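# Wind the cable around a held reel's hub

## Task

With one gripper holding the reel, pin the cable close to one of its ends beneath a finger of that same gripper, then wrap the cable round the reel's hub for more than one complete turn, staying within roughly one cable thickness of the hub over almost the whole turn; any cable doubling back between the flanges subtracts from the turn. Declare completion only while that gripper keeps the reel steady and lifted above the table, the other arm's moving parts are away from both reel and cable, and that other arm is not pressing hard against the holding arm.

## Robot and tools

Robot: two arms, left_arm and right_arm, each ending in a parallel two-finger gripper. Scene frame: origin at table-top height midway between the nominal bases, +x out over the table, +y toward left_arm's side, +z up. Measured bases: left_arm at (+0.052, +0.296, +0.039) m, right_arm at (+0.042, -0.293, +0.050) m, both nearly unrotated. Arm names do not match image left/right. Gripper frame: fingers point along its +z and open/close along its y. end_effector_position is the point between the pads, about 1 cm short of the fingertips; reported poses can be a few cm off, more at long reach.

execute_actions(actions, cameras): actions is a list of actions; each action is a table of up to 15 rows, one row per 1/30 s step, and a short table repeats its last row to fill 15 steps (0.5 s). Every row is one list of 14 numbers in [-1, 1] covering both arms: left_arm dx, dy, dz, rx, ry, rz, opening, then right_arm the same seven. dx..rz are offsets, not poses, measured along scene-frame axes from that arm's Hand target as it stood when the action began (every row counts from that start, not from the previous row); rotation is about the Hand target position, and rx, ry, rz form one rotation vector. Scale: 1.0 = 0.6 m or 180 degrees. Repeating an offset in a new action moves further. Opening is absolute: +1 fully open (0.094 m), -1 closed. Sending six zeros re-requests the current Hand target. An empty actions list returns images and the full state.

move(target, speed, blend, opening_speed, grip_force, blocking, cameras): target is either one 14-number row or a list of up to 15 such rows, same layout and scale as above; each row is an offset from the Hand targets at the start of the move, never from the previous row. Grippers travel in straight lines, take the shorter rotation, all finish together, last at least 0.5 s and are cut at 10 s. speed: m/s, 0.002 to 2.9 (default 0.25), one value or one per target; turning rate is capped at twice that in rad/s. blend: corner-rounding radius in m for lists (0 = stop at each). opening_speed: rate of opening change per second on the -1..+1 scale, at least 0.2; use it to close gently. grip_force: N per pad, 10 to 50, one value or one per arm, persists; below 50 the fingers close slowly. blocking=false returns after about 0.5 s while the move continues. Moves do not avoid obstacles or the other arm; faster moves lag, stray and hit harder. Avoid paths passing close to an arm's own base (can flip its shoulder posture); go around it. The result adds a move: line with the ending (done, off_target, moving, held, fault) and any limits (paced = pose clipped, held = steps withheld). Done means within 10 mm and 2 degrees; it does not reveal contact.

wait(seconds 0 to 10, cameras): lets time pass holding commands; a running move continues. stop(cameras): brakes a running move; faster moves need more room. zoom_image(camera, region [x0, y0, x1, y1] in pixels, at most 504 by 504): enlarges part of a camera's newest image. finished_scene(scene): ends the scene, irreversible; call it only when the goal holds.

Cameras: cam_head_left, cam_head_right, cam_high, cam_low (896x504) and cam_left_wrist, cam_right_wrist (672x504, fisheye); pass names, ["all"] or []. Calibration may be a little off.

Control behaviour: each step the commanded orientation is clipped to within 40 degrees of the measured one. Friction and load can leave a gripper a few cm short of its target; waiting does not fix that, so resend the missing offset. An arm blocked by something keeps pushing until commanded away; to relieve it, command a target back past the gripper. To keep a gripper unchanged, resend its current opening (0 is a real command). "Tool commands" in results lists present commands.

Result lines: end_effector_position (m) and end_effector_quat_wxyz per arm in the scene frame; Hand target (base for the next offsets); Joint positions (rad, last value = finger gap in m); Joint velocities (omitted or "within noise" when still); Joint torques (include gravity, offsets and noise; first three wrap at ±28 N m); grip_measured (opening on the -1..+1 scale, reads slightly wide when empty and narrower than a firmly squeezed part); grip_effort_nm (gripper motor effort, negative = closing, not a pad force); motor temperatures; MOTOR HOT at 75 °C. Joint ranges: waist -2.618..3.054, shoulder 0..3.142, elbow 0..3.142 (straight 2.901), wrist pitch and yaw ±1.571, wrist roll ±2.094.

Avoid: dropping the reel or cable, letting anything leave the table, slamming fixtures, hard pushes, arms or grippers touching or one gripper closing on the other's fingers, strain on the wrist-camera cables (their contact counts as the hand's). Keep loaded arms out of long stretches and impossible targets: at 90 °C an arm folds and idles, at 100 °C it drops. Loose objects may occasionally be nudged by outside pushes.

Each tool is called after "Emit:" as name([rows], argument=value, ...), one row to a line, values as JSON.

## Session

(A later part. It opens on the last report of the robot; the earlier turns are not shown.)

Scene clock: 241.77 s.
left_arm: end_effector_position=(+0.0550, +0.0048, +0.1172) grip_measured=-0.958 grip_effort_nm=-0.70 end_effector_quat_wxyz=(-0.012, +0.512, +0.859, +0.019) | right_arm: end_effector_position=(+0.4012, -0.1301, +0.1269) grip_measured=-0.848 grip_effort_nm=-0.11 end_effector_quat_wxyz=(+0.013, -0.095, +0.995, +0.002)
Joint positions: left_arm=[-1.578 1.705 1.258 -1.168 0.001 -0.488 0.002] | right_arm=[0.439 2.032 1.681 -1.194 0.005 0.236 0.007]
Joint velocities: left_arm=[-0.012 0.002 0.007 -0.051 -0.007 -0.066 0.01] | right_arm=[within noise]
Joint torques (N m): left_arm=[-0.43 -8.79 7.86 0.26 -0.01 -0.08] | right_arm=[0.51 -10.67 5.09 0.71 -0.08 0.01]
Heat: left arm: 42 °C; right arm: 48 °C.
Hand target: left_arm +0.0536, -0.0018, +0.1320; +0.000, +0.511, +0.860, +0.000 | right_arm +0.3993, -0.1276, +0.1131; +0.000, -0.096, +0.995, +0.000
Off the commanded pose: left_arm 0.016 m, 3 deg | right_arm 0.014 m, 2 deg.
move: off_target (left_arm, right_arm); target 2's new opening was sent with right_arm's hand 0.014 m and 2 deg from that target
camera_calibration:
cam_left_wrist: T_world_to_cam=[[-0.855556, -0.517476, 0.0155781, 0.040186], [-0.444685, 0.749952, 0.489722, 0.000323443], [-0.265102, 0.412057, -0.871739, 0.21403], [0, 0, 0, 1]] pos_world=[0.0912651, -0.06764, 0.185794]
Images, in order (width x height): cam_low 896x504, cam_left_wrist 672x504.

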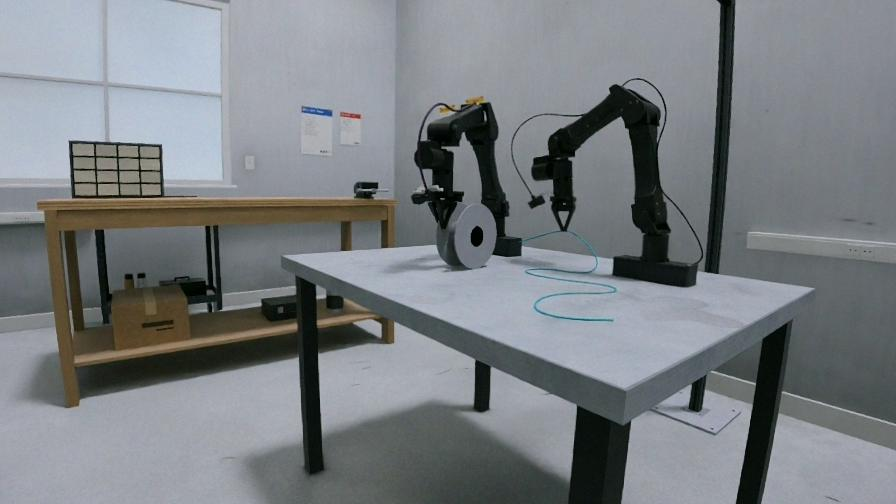

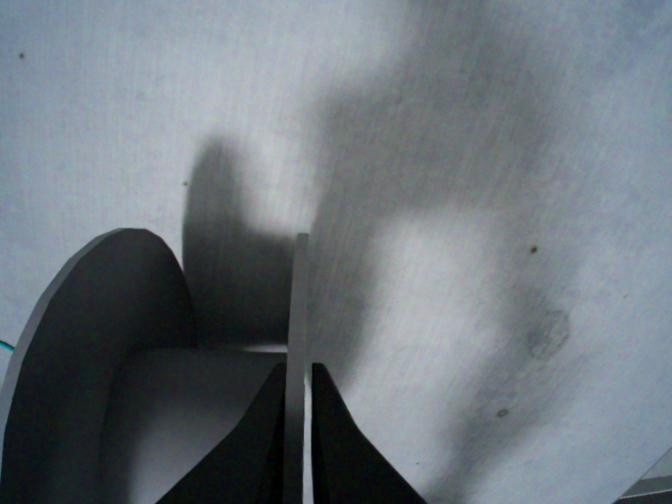

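Emit:
move([
  [0.11, 0.053, 0.16, -0.278, -0.4771, -0.4156, -0.96, 0, 0, 0, 0, 0, 0, -0.85],
  [0.7685, 0.078, 0.09, -0.278, -0.4771, -0.4156, -0.96, 0, 0, 0, 0, 0, 0, -0.85],
], speed=0.35, blend=[0.05, 0], cameras=["all"])

Scene clock: 274.70 s.
left_arm: end_effector_position=(+0.5112, +0.0455, +0.1824) grip_measured=-0.958 grip_effort_nm=-0.60 end_effector_quat_wxyz=(+0.702, +0.698, +0.138, +0.005) | right_arm: end_effector_position=(+0.4012, -0.1301, +0.1269) grip_measured=-0.848 grip_effort_nm=-0.11 end_effector_quat_wxyz=(+0.013, -0.095, +0.995, +0.002)
Joint positions: left_arm=[-0.19 2.229 1.2 0.992 1.194 1.418 0.002] | right_arm=[0.439 2.032 1.681 -1.194 0.005 0.236 0.007]
Joint torques (N m): left_arm=[0.29 -9.48 7.28 1.51 0.16 -0.14] | right_arm=[0.5 -10.66 5.07 0.71 -0.07 0.02]
Heat: left arm: 43 °C; right arm: 48 °C.
Hand target: left_arm +0.5147, +0.0450, +0.1862; +0.707, +0.696, +0.129, +0.006 | right_arm +0.3993, -0.1276, +0.1131; +0.000, -0.096, +0.995, +0.000
Off the commanded pose: left_arm 0.005 m, 1 deg | right_arm 0.014 m, 2 deg.
move: off_target (right_arm)
camera_calibration:
cam_left_wrist: T_world_to_cam=[[-0.237041, 0.00271144, -0.971496, 0.290755], [0.759598, 0.623942, -0.183597, -0.346363], [0.605659, -0.781466, -0.149959, -0.147475], [0, 0, 0, 1]] pos_world=[0.421338, 0.100075, 0.196761]
cam_right_wrist: T_world_to_cam=[[0.246387, -0.96819, 0.0436046, -0.238636], [-0.869996, -0.201123, 0.450174, 0.302998], [-0.427084, -0.148853, -0.891875, 0.367167], [0, 0, 0, 1]] pos_world=[0.479215, -0.115451, 0.201471]

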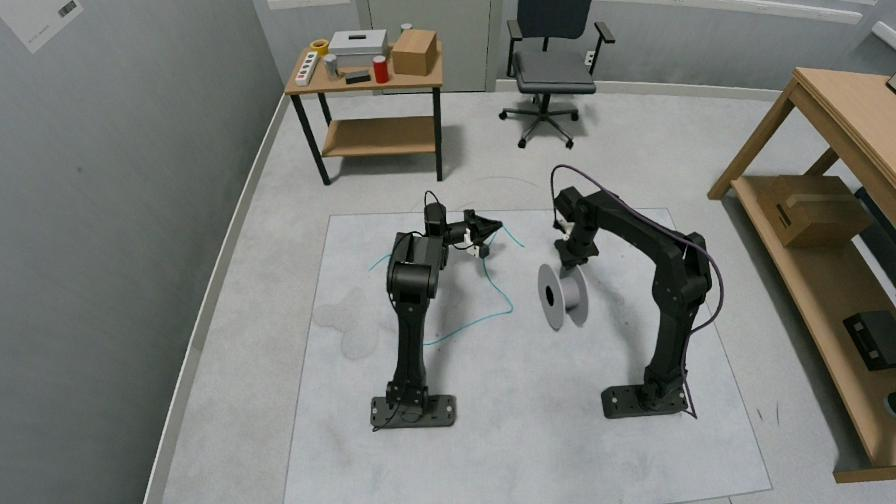

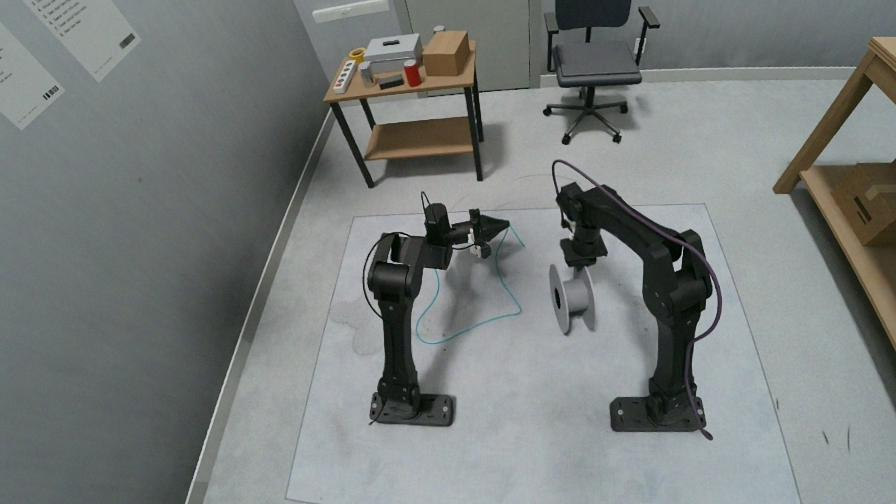

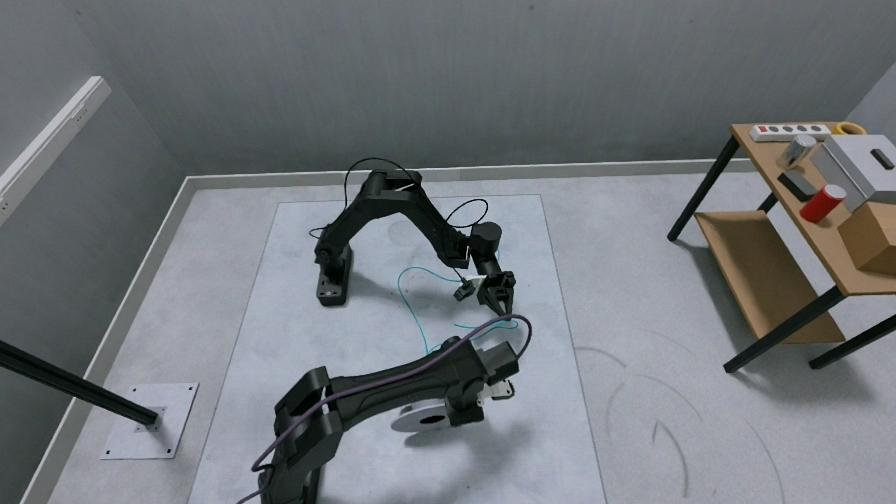

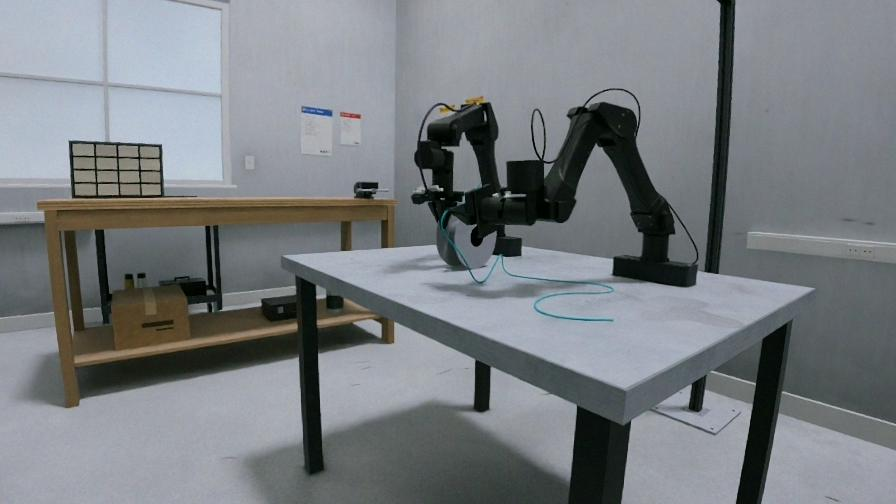

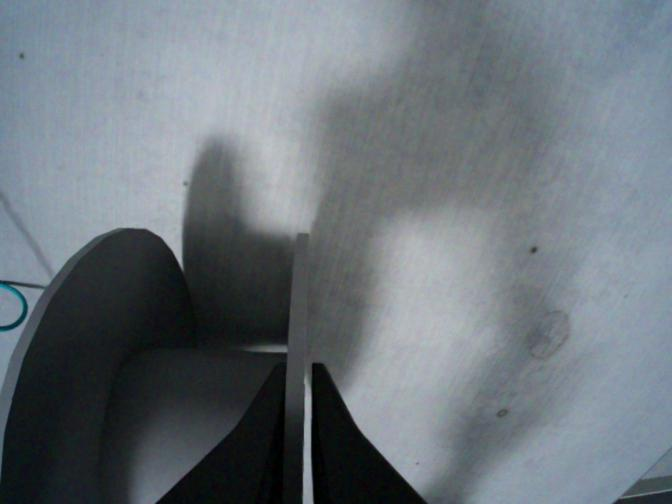

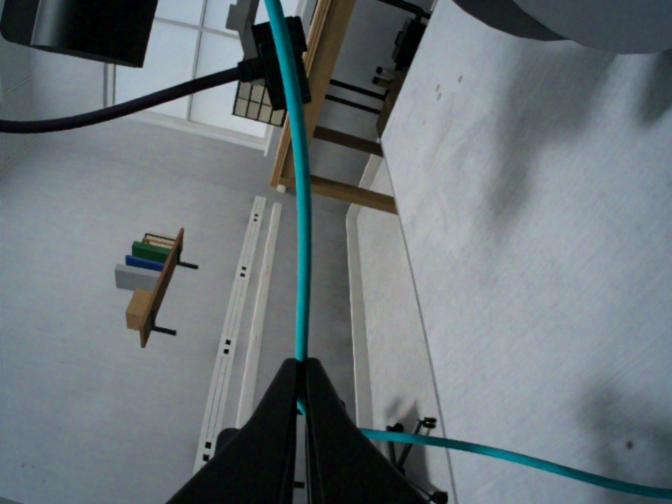

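Emit:
zoom_image(camera="cam_head_left", region=[400, 190, 600, 350])

Emit:
zoom_image(camera="cam_low", region=[400, 160, 640, 330])

Emit:
zoom_image(camera="cam_head_right", region=[400, 190, 620, 350])

Scaled by 2.520 from the camera's 896x504 image, which has a finer 1280x720 frame.

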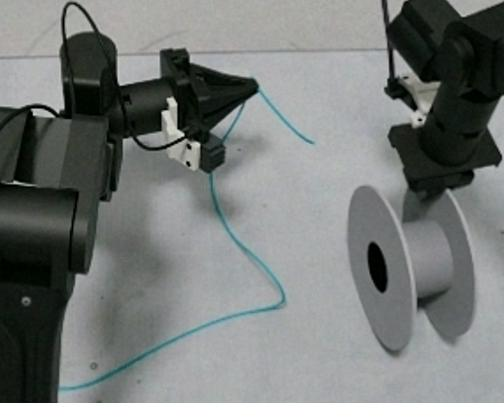

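Scaled by 2.100 from the camera's 896x504 image, which has a finer 1280x720 frame.

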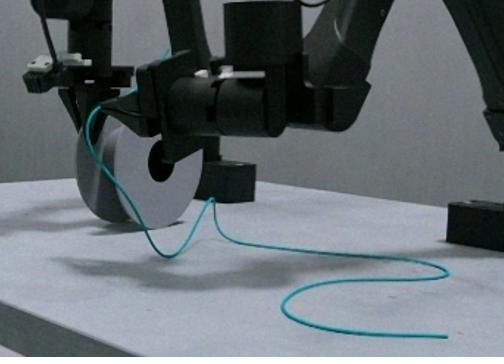

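Scaled by 2.291 from the camera's 896x504 image, which has a finer 1280x720 frame.

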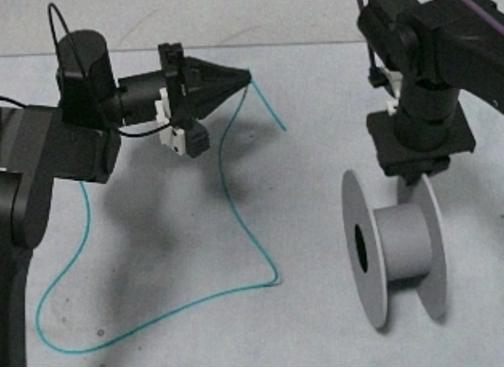

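Emit:
move([
  [0.1637, 0.0318, -0.0687, 0.0191, -0.0982, 0, -0.96, 0, 0, 0, 0, 0, 0, 0.3],
  [0.1988, -0.1482, -0.0687, 0.0191, -0.0982, 0, -0.96, 0, 0, 0.12, 0, 0, 0, 0.3],
], speed=0.2, cameras=["all"])

Scene clock: 309.83 s.
left_arm: end_effector_position=(+0.6273, -0.0464, +0.1445) grip_measured=-0.958 grip_effort_nm=-0.60 end_effector_quat_wxyz=(+0.697, +0.708, +0.017, +0.110) | right_arm: end_effector_position=(+0.3991, -0.1310, +0.1907) grip_measured=+0.298 grip_effort_nm=0.14 end_effector_quat_wxyz=(+0.011, -0.095, +0.995, +0.001)
Joint positions: left_arm=[-0.312 2.786 2.121 0.657 1.094 1.709 0.002] | right_arm=[0.439 2.032 1.935 -1.453 0.005 0.236 0.061]
Joint torques (N m): left_arm=[0.53 -13.15 9.33 1.3 -0.02 0.02] | right_arm=[0.53 -10.76 7.13 0.38 -0.06 0.01]
Heat: left arm: 42 °C; right arm: 47 °C.
Hand target: left_arm +0.6339, -0.0439, +0.1449; +0.697, +0.707, +0.019, +0.117 | right_arm +0.3993, -0.1276, +0.1851; +0.000, -0.096, +0.995, +0.000
Off the commanded pose: left_arm 0.007 m, 1 deg | right_arm 0.007 m, 1 deg.
move: done
camera_calibration:
cam_left_wrist: T_world_to_cam=[[0.0762659, 0.0552275, -0.995557, 0.0910791], [0.789212, 0.606866, 0.0941238, -0.443617], [0.609367, -0.792883, 0.00269701, -0.320142], [0, 0, 0, 1]] pos_world=[0.538246, 0.0103511, 0.133293]
cam_right_wrist: T_world_to_cam=[[0.246546, -0.968105, 0.0445796, -0.242053], [-0.867983, -0.200119, 0.454486, 0.270756], [-0.431069, -0.150746, -0.889638, 0.423916], [0, 0, 0, 1]] pos_world=[0.477426, -0.116246, 0.264868]

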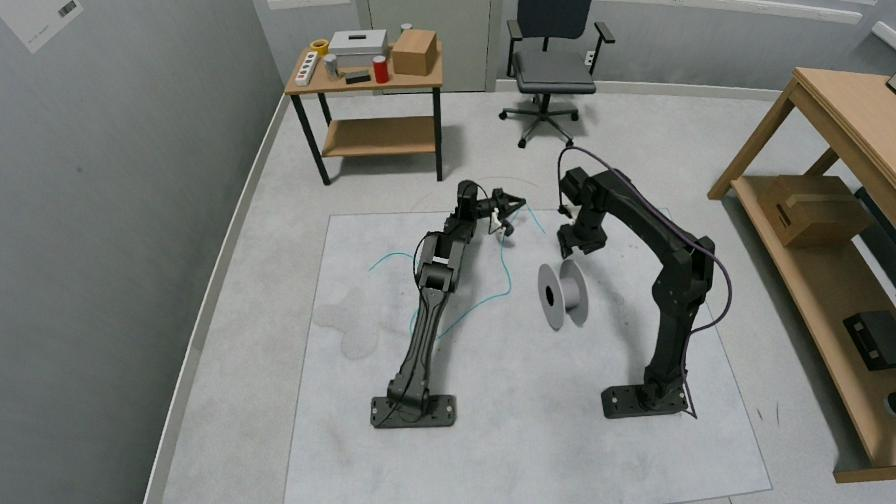

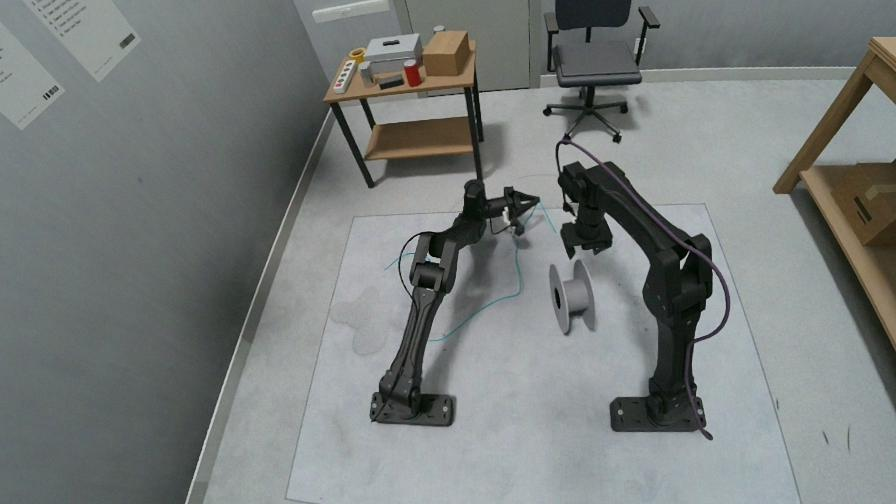

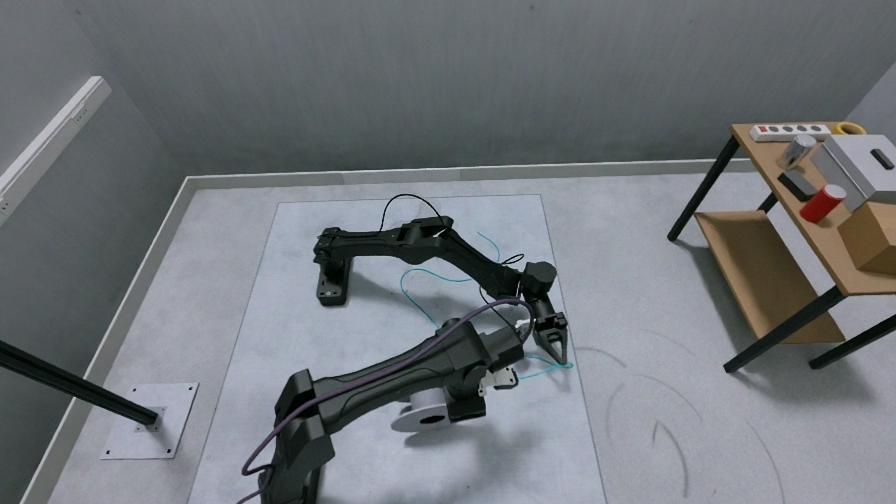

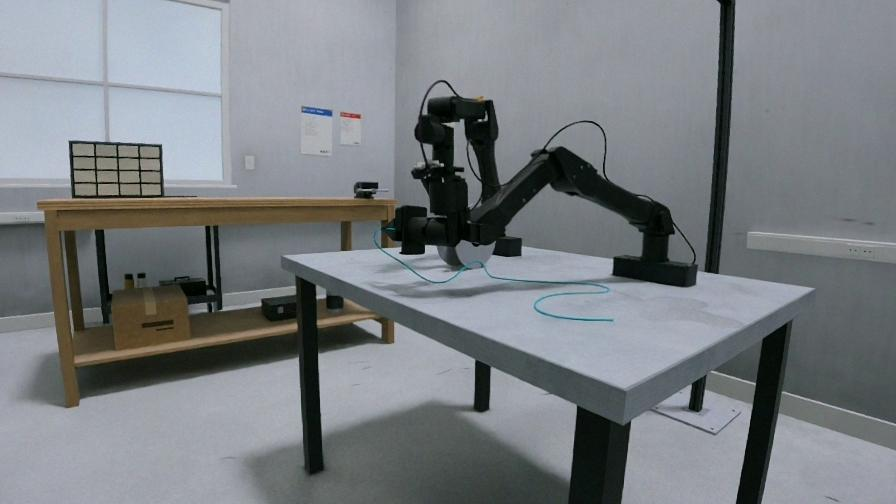

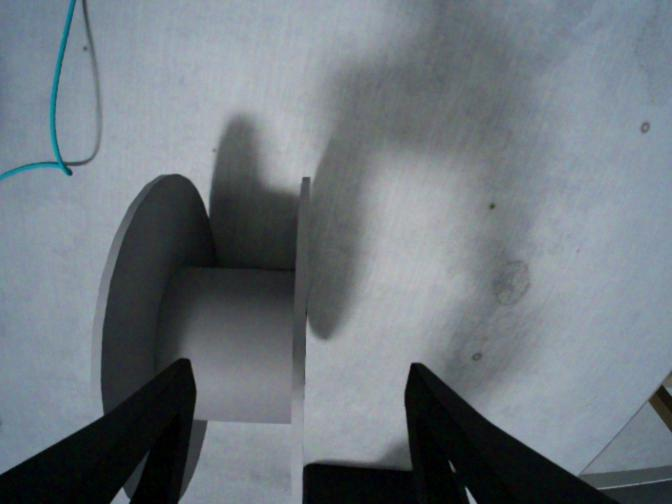

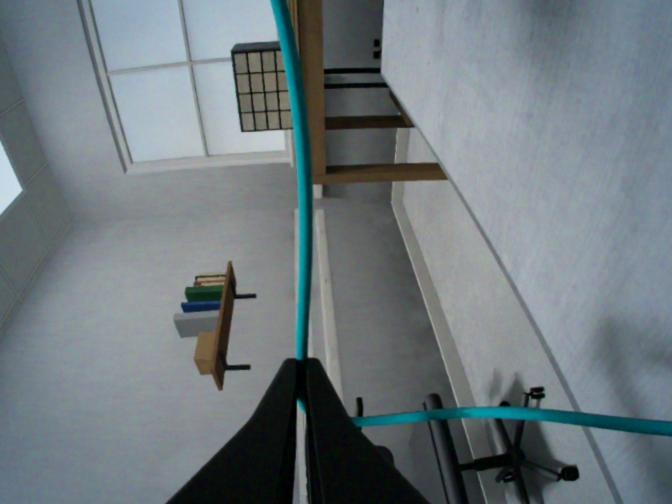

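Emit:
zoom_image(camera="cam_high", region=[380, 330, 600, 450])

Emit:
zoom_image(camera="cam_head_left", region=[460, 170, 640, 340])

Emit:
zoom_image(camera="cam_low", region=[360, 170, 520, 290])

Scaled by 2.291 from the camera's 896x504 image, which has a finer 1280x720 frame.

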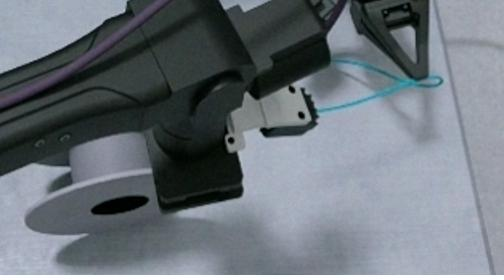

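Scaled by 2.800 from the camera's 896x504 image, which has a finer 1280x720 frame.

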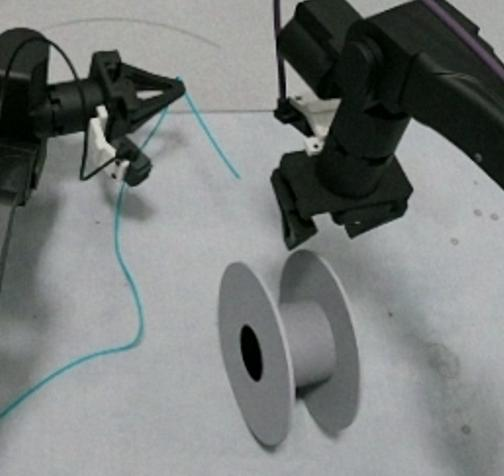

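Scaled by 3.150 from the camera's 896x504 image, which has a finer 1280x720 frame.

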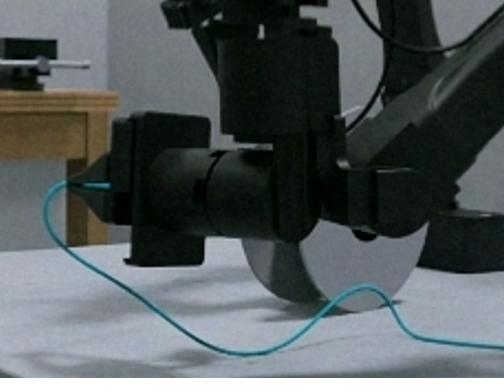

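Emit:
move(target=[-0.2455, -0.0478, -0.0133, 0, 0, 0, -0.96, 0, 0, 0, 0, 0, 0, 0.3], speed=0.12, cameras=["all"])

Emit:
zoom_image(camera="cam_head_left", region=[460, 170, 640, 340])

Emit:
zoom_image(camera="cam_head_right", region=[480, 180, 660, 350])

Scene clock: 331.10 s.
left_arm: end_effector_position=(+0.4851, -0.0722, +0.1077) grip_measured=-0.959 grip_effort_nm=-0.69 end_effector_quat_wxyz=(+0.686, +0.720, +0.035, +0.095) | right_arm: end_effector_position=(+0.3990, -0.1311, +0.1907) grip_measured=+0.298 grip_effort_nm=0.14 end_effector_quat_wxyz=(+0.011, -0.095, +0.995, +0.001)
Joint positions: left_arm=[-0.463 2.461 1.277 1.116 0.937 1.713 0.002] | right_arm=[0.439 2.032 1.935 -1.453 0.005 0.236 0.061]
Joint velocities: left_arm=[-0.007 0.022 0.007 -0.007 -0.051 -0.037 0.008] | right_arm=[within noise]
Joint torques (N m): left_arm=[0.02 -15.43 4.21 1.64 0.01 -0.02] | right_arm=[0.53 -10.73 7.17 0.42 -0.07 0.01]
Motor temperatures (°C): left_arm=[29 40 43 35 27 28 31] | right_arm=[30 47 40 31 27 26 30]
Heat: left arm: 43 °C; right arm: 47 °C.
Hand target: left_arm +0.4866, -0.0726, +0.1369; +0.697, +0.707, +0.018, +0.117 | right_arm +0.3993, -0.1277, +0.1851; +0.000, -0.096, +0.995, +0.000
Off the commanded pose: left_arm 0.029 m, 4 deg | right_arm 0.007 m, 1 deg.
move: off_target (left_arm)
camera_calibration:
cam_left_wrist: T_world_to_cam=[[0.0267138, 0.0833878, -0.996159, 0.0928312], [0.789689, 0.609246, 0.0721766, -0.309942], [0.612925, -0.788584, -0.0495752, -0.249706], [0, 0, 0, 1]] pos_world=[0.395329, -0.015824, 0.102466]
cam_right_wrist: T_world_to_cam=[[0.246613, -0.968088, 0.0445795, -0.242079], [-0.867808, -0.200124, 0.454818, 0.27063], [-0.431383, -0.150851, -0.889468, 0.42392], [0, 0, 0, 1]] pos_world=[0.477427, -0.116246, 0.264768]

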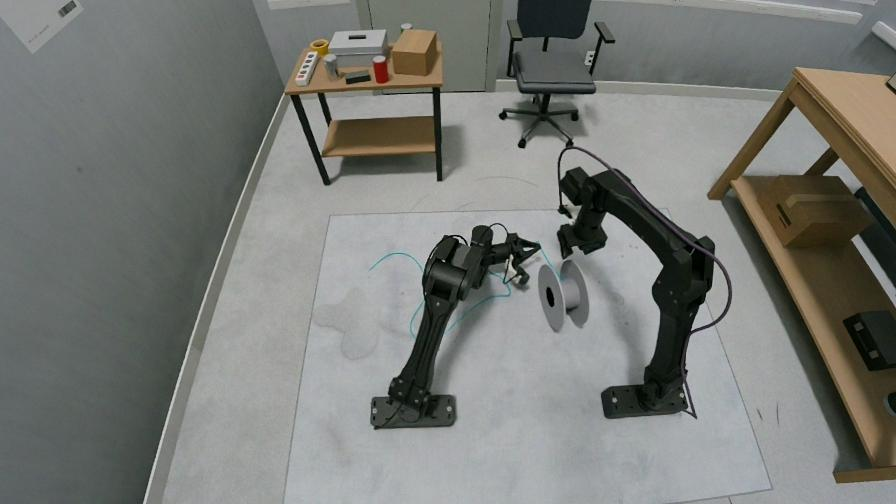

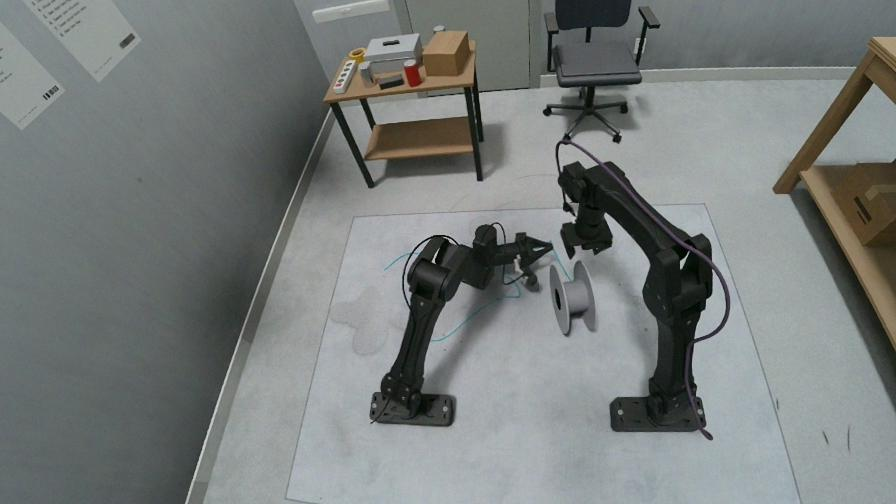

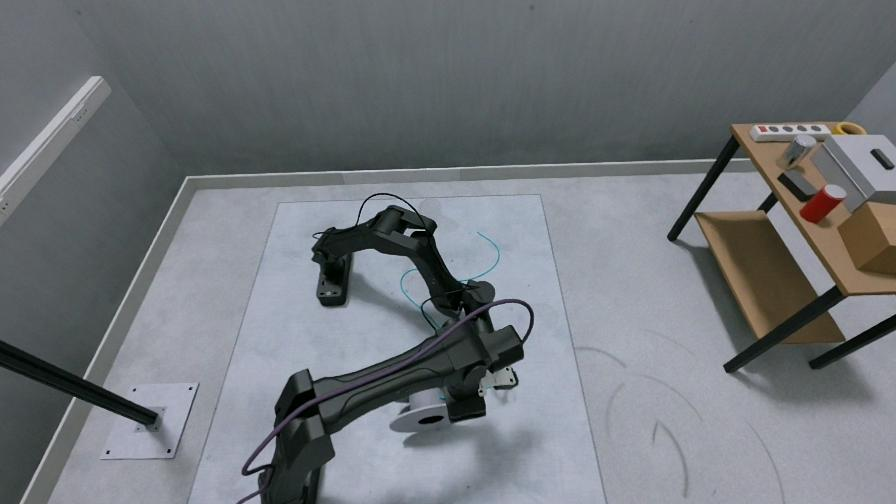

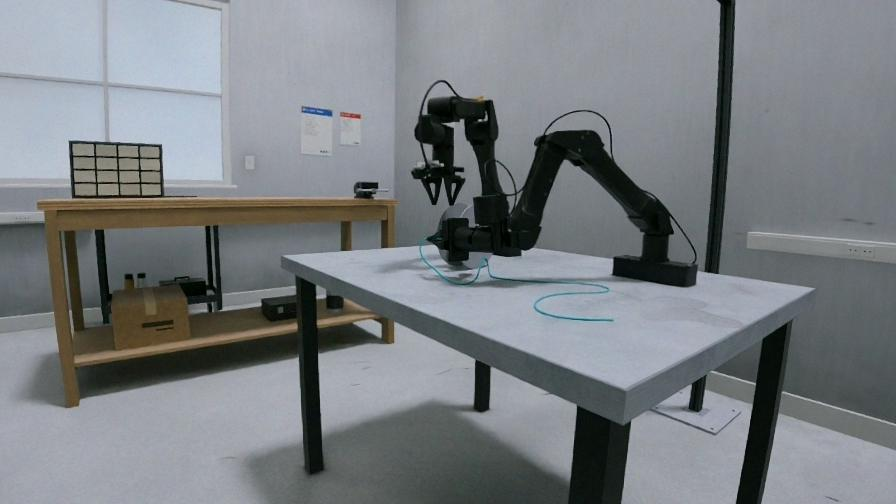

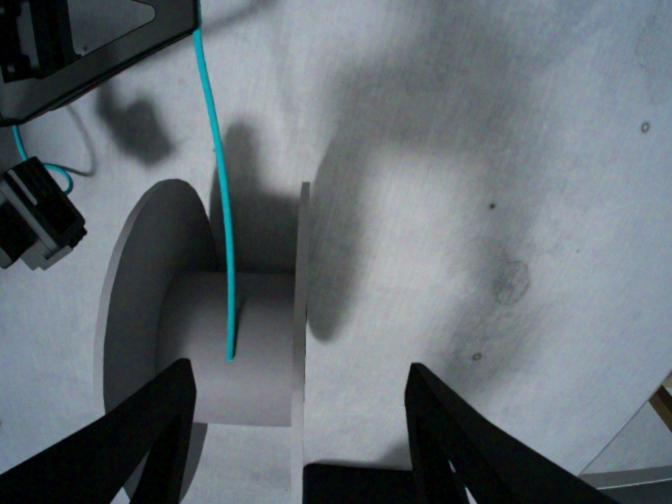

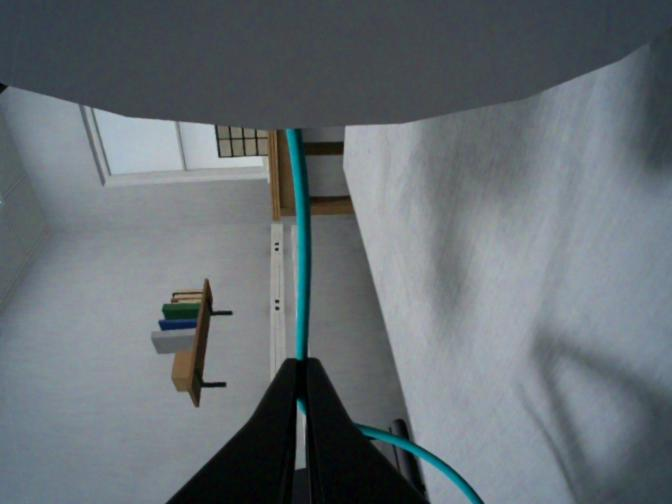

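Scaled by 2.800 from the camera's 896x504 image, which has a finer 1280x720 frame.

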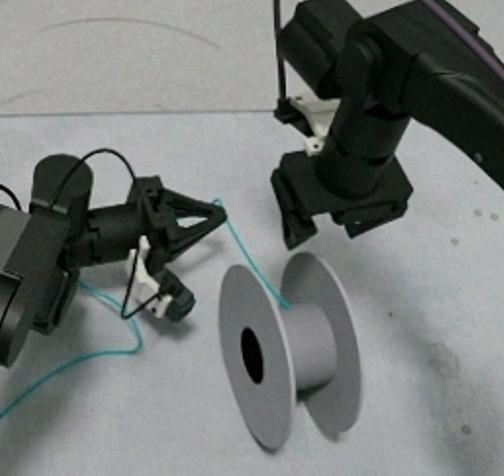

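Scaled by 2.800 from the camera's 896x504 image, which has a finer 1280x720 frame.

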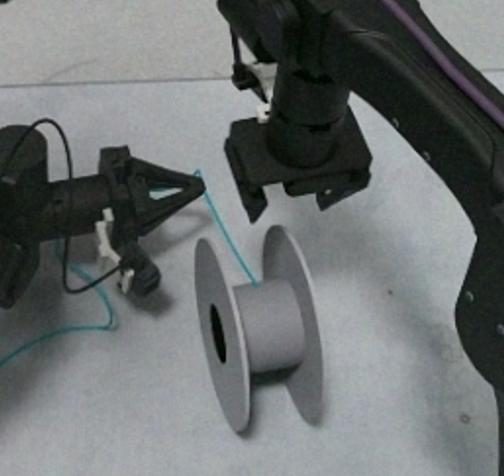

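Emit:
move(target=[0.0055, -0.0285, 0.04, 0, 0, 0, -0.96, 0, 0, 0, 0, 0, 0, 0.5], speed=0.1, cameras=["cam_left_wrist", "cam_right_wrist", "cam_head_left", "cam_low"])

Emit:
zoom_image(camera="cam_head_left", region=[460, 170, 640, 340])

Scene clock: 339.53 s.
left_arm: end_effector_position=(+0.4846, -0.0847, +0.1273) grip_measured=-0.957 grip_effort_nm=-0.53 end_effector_quat_wxyz=(+0.686, +0.720, +0.035, +0.097) | right_arm: end_effector_position=(+0.3990, -0.1311, +0.1907) grip_measured=+0.498 grip_effort_nm=0.14 end_effector_quat_wxyz=(+0.011, -0.095, +0.995, +0.001)
Joint positions: left_arm=[-0.49 2.413 1.293 1.055 0.906 1.713 0.002] | right_arm=[0.439 2.032 1.935 -1.453 0.005 0.236 0.07]
Joint torques (N m): left_arm=[-0.34 -15.24 7.09 1.41 0.01 -0.06] | right_arm=[0.54 -10.73 7.15 0.42 -0.07 0.03]
Heat: left arm: 43 °C; right arm: 47 °C.
Hand target: left_arm +0.4898, -0.0897, +0.1607; +0.697, +0.707, +0.019, +0.116 | right_arm +0.3993, -0.1276, +0.1851; +0.000, -0.096, +0.995, +0.000
Off the commanded pose: left_arm 0.034 m, 4 deg | right_arm 0.007 m, 1 deg.
move: off_target (left_arm)
camera_calibration:
cam_left_wrist: T_world_to_cam=[[0.0293573, 0.0842296, -0.996014, 0.112221], [0.786955, 0.612437, 0.0749871, -0.30211], [0.616312, -0.786019, -0.0483055, -0.259898], [0, 0, 0, 1]] pos_world=[0.394631, -0.0287137, 0.121873]
cam_right_wrist: T_world_to_cam=[[0.246613, -0.968088, 0.0445795, -0.242079], [-0.867808, -0.200124, 0.454818, 0.27063], [-0.431383, -0.150851, -0.889468, 0.42392], [0, 0, 0, 1]] pos_world=[0.477427, -0.116246, 0.264768]
Images, in order (width x height): cam_head_left 896x504, cam_low 896x504, cam_left_wrist 672x504, cam_right_wrist 672x504.

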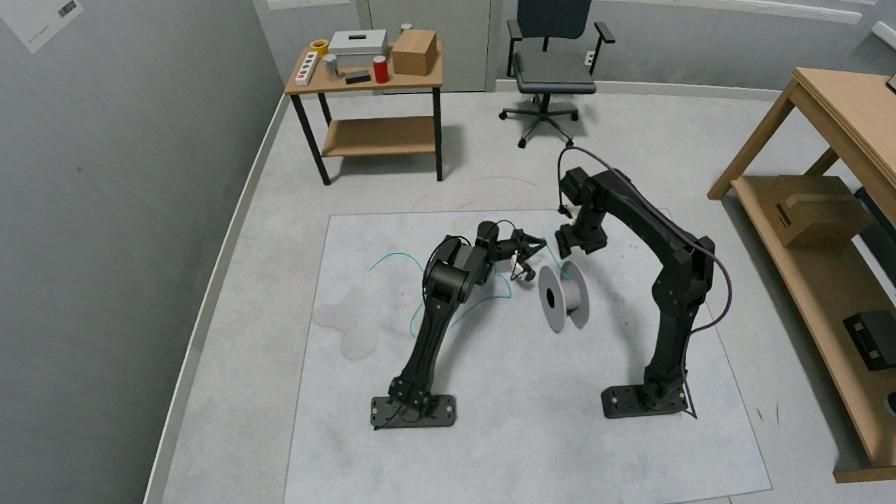

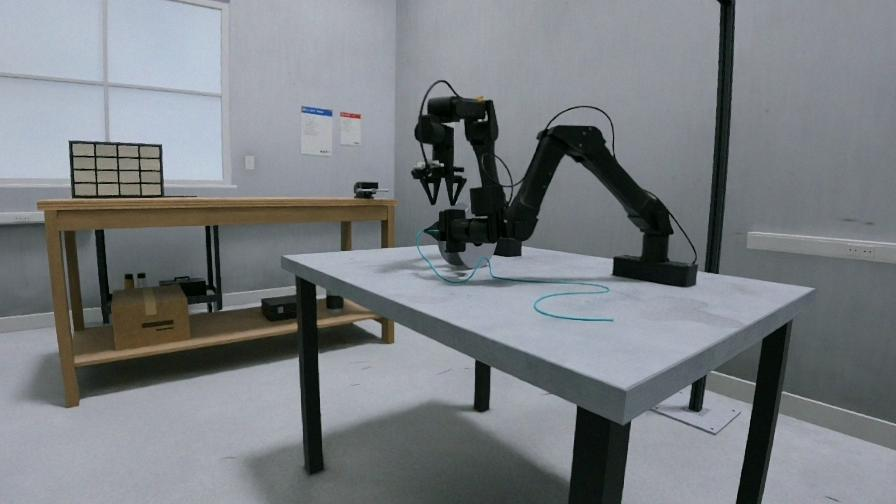

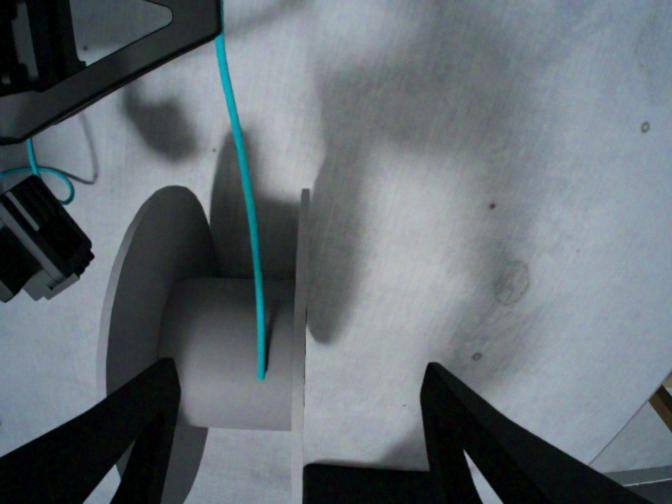

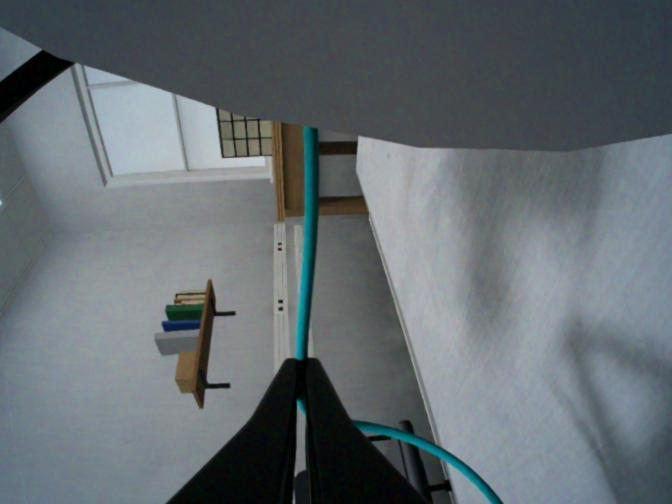

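Scaled by 2.800 from the camera's 896x504 image, which has a finer 1280x720 frame.

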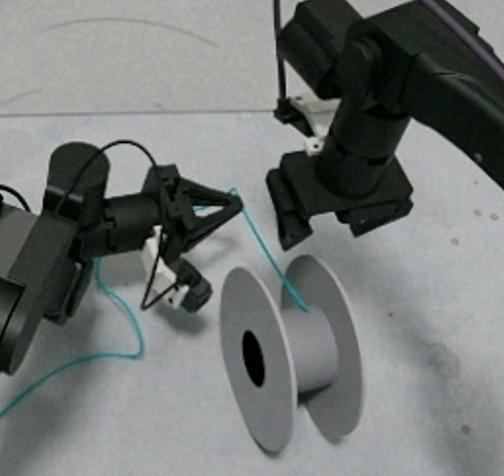

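Emit:
move([
  [-0.0017, 0.0117, 0, 0, 0, 0, -0.96, 0, 0, -0.04, 0, 0, 0, 0.5],
  [-0.0017, 0.0117, 0, 0, 0, 0, -0.96, 0, 0, -0.12, 0, 0, 0, 0.5],
], speed=0.08, blend=[0.01, 0], cameras=["cam_left_wrist", "cam_right_wrist", "cam_low"])

Emit:
zoom_image(camera="cam_low", region=[380, 160, 560, 290])

Scene clock: 348.63 s.
left_arm: end_effector_position=(+0.4847, -0.0847, +0.1272) grip_measured=-0.958 grip_effort_nm=-0.60 end_effector_quat_wxyz=(+0.686, +0.720, +0.036, +0.097) | right_arm: end_effector_position=(+0.4008, -0.1302, +0.1267) grip_measured=+0.498 grip_effort_nm=0.14 end_effector_quat_wxyz=(+0.013, -0.095, +0.995, +0.002)
Joint positions: left_arm=[-0.49 2.413 1.293 1.054 0.906 1.713 0.002] | right_arm=[0.439 2.032 1.681 -1.195 0.005 0.236 0.07]
Joint torques (N m): left_arm=[0.69 -15.8 5.76 1.5 0.13 -0.04] | right_arm=[0.51 -10.62 5.14 0.76 -0.06 0.01]
Heat: left arm: 42 °C; right arm: 47 °C.
Hand target: left_arm +0.4888, -0.0827, +0.1607; +0.697, +0.707, +0.019, +0.116 | right_arm +0.3993, -0.1276, +0.1131; +0.000, -0.096, +0.995, +0.000
Off the commanded pose: left_arm 0.034 m, 4 deg | right_arm 0.014 m, 1 deg.
move: off_target (left_arm, right_arm)
camera_calibration:
cam_left_wrist: T_world_to_cam=[[0.0289241, 0.0844374, -0.996009, 0.112393], [0.786719, 0.612764, 0.0747938, -0.302064], [0.616633, -0.785742, -0.0487049, -0.260029], [0, 0, 0, 1]] pos_world=[0.394731, -0.0287125, 0.121872]
cam_right_wrist: T_world_to_cam=[[0.246449, -0.96816, 0.0439231, -0.238731], [-0.869383, -0.200822, 0.45149, 0.302377], [-0.428294, -0.149455, -0.891194, 0.367041], [0, 0, 0, 1]] pos_world=[0.478918, -0.11555, 0.20107]
Images, in order (width x height): cam_low 896x504, cam_left_wrist 672x504, cam_right_wrist 672x504.

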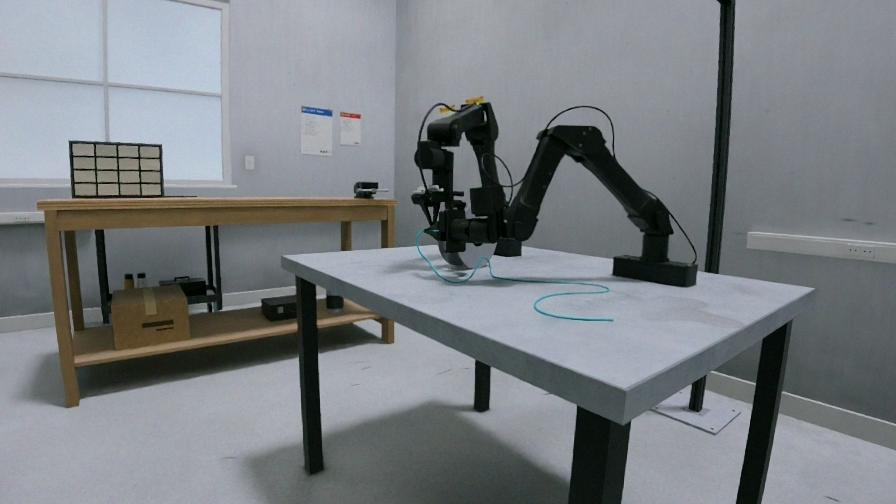

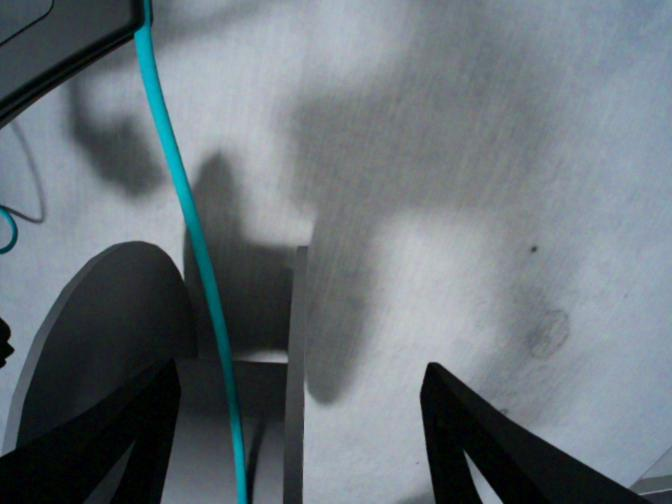

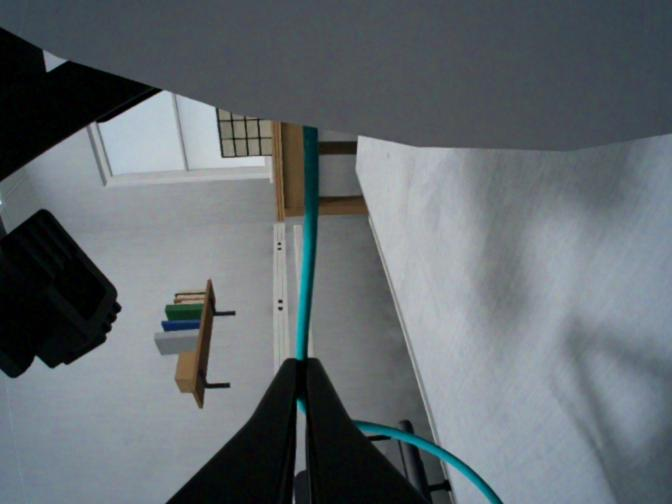

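Scaled by 2.800 from the camera's 896x504 image, which has a finer 1280x720 frame.

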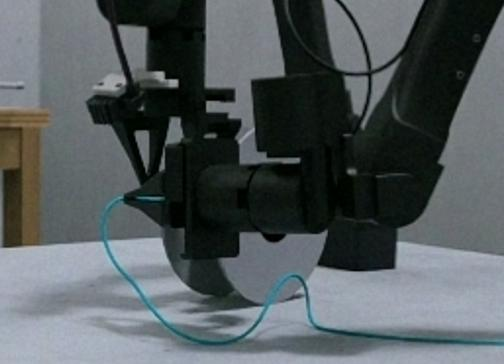

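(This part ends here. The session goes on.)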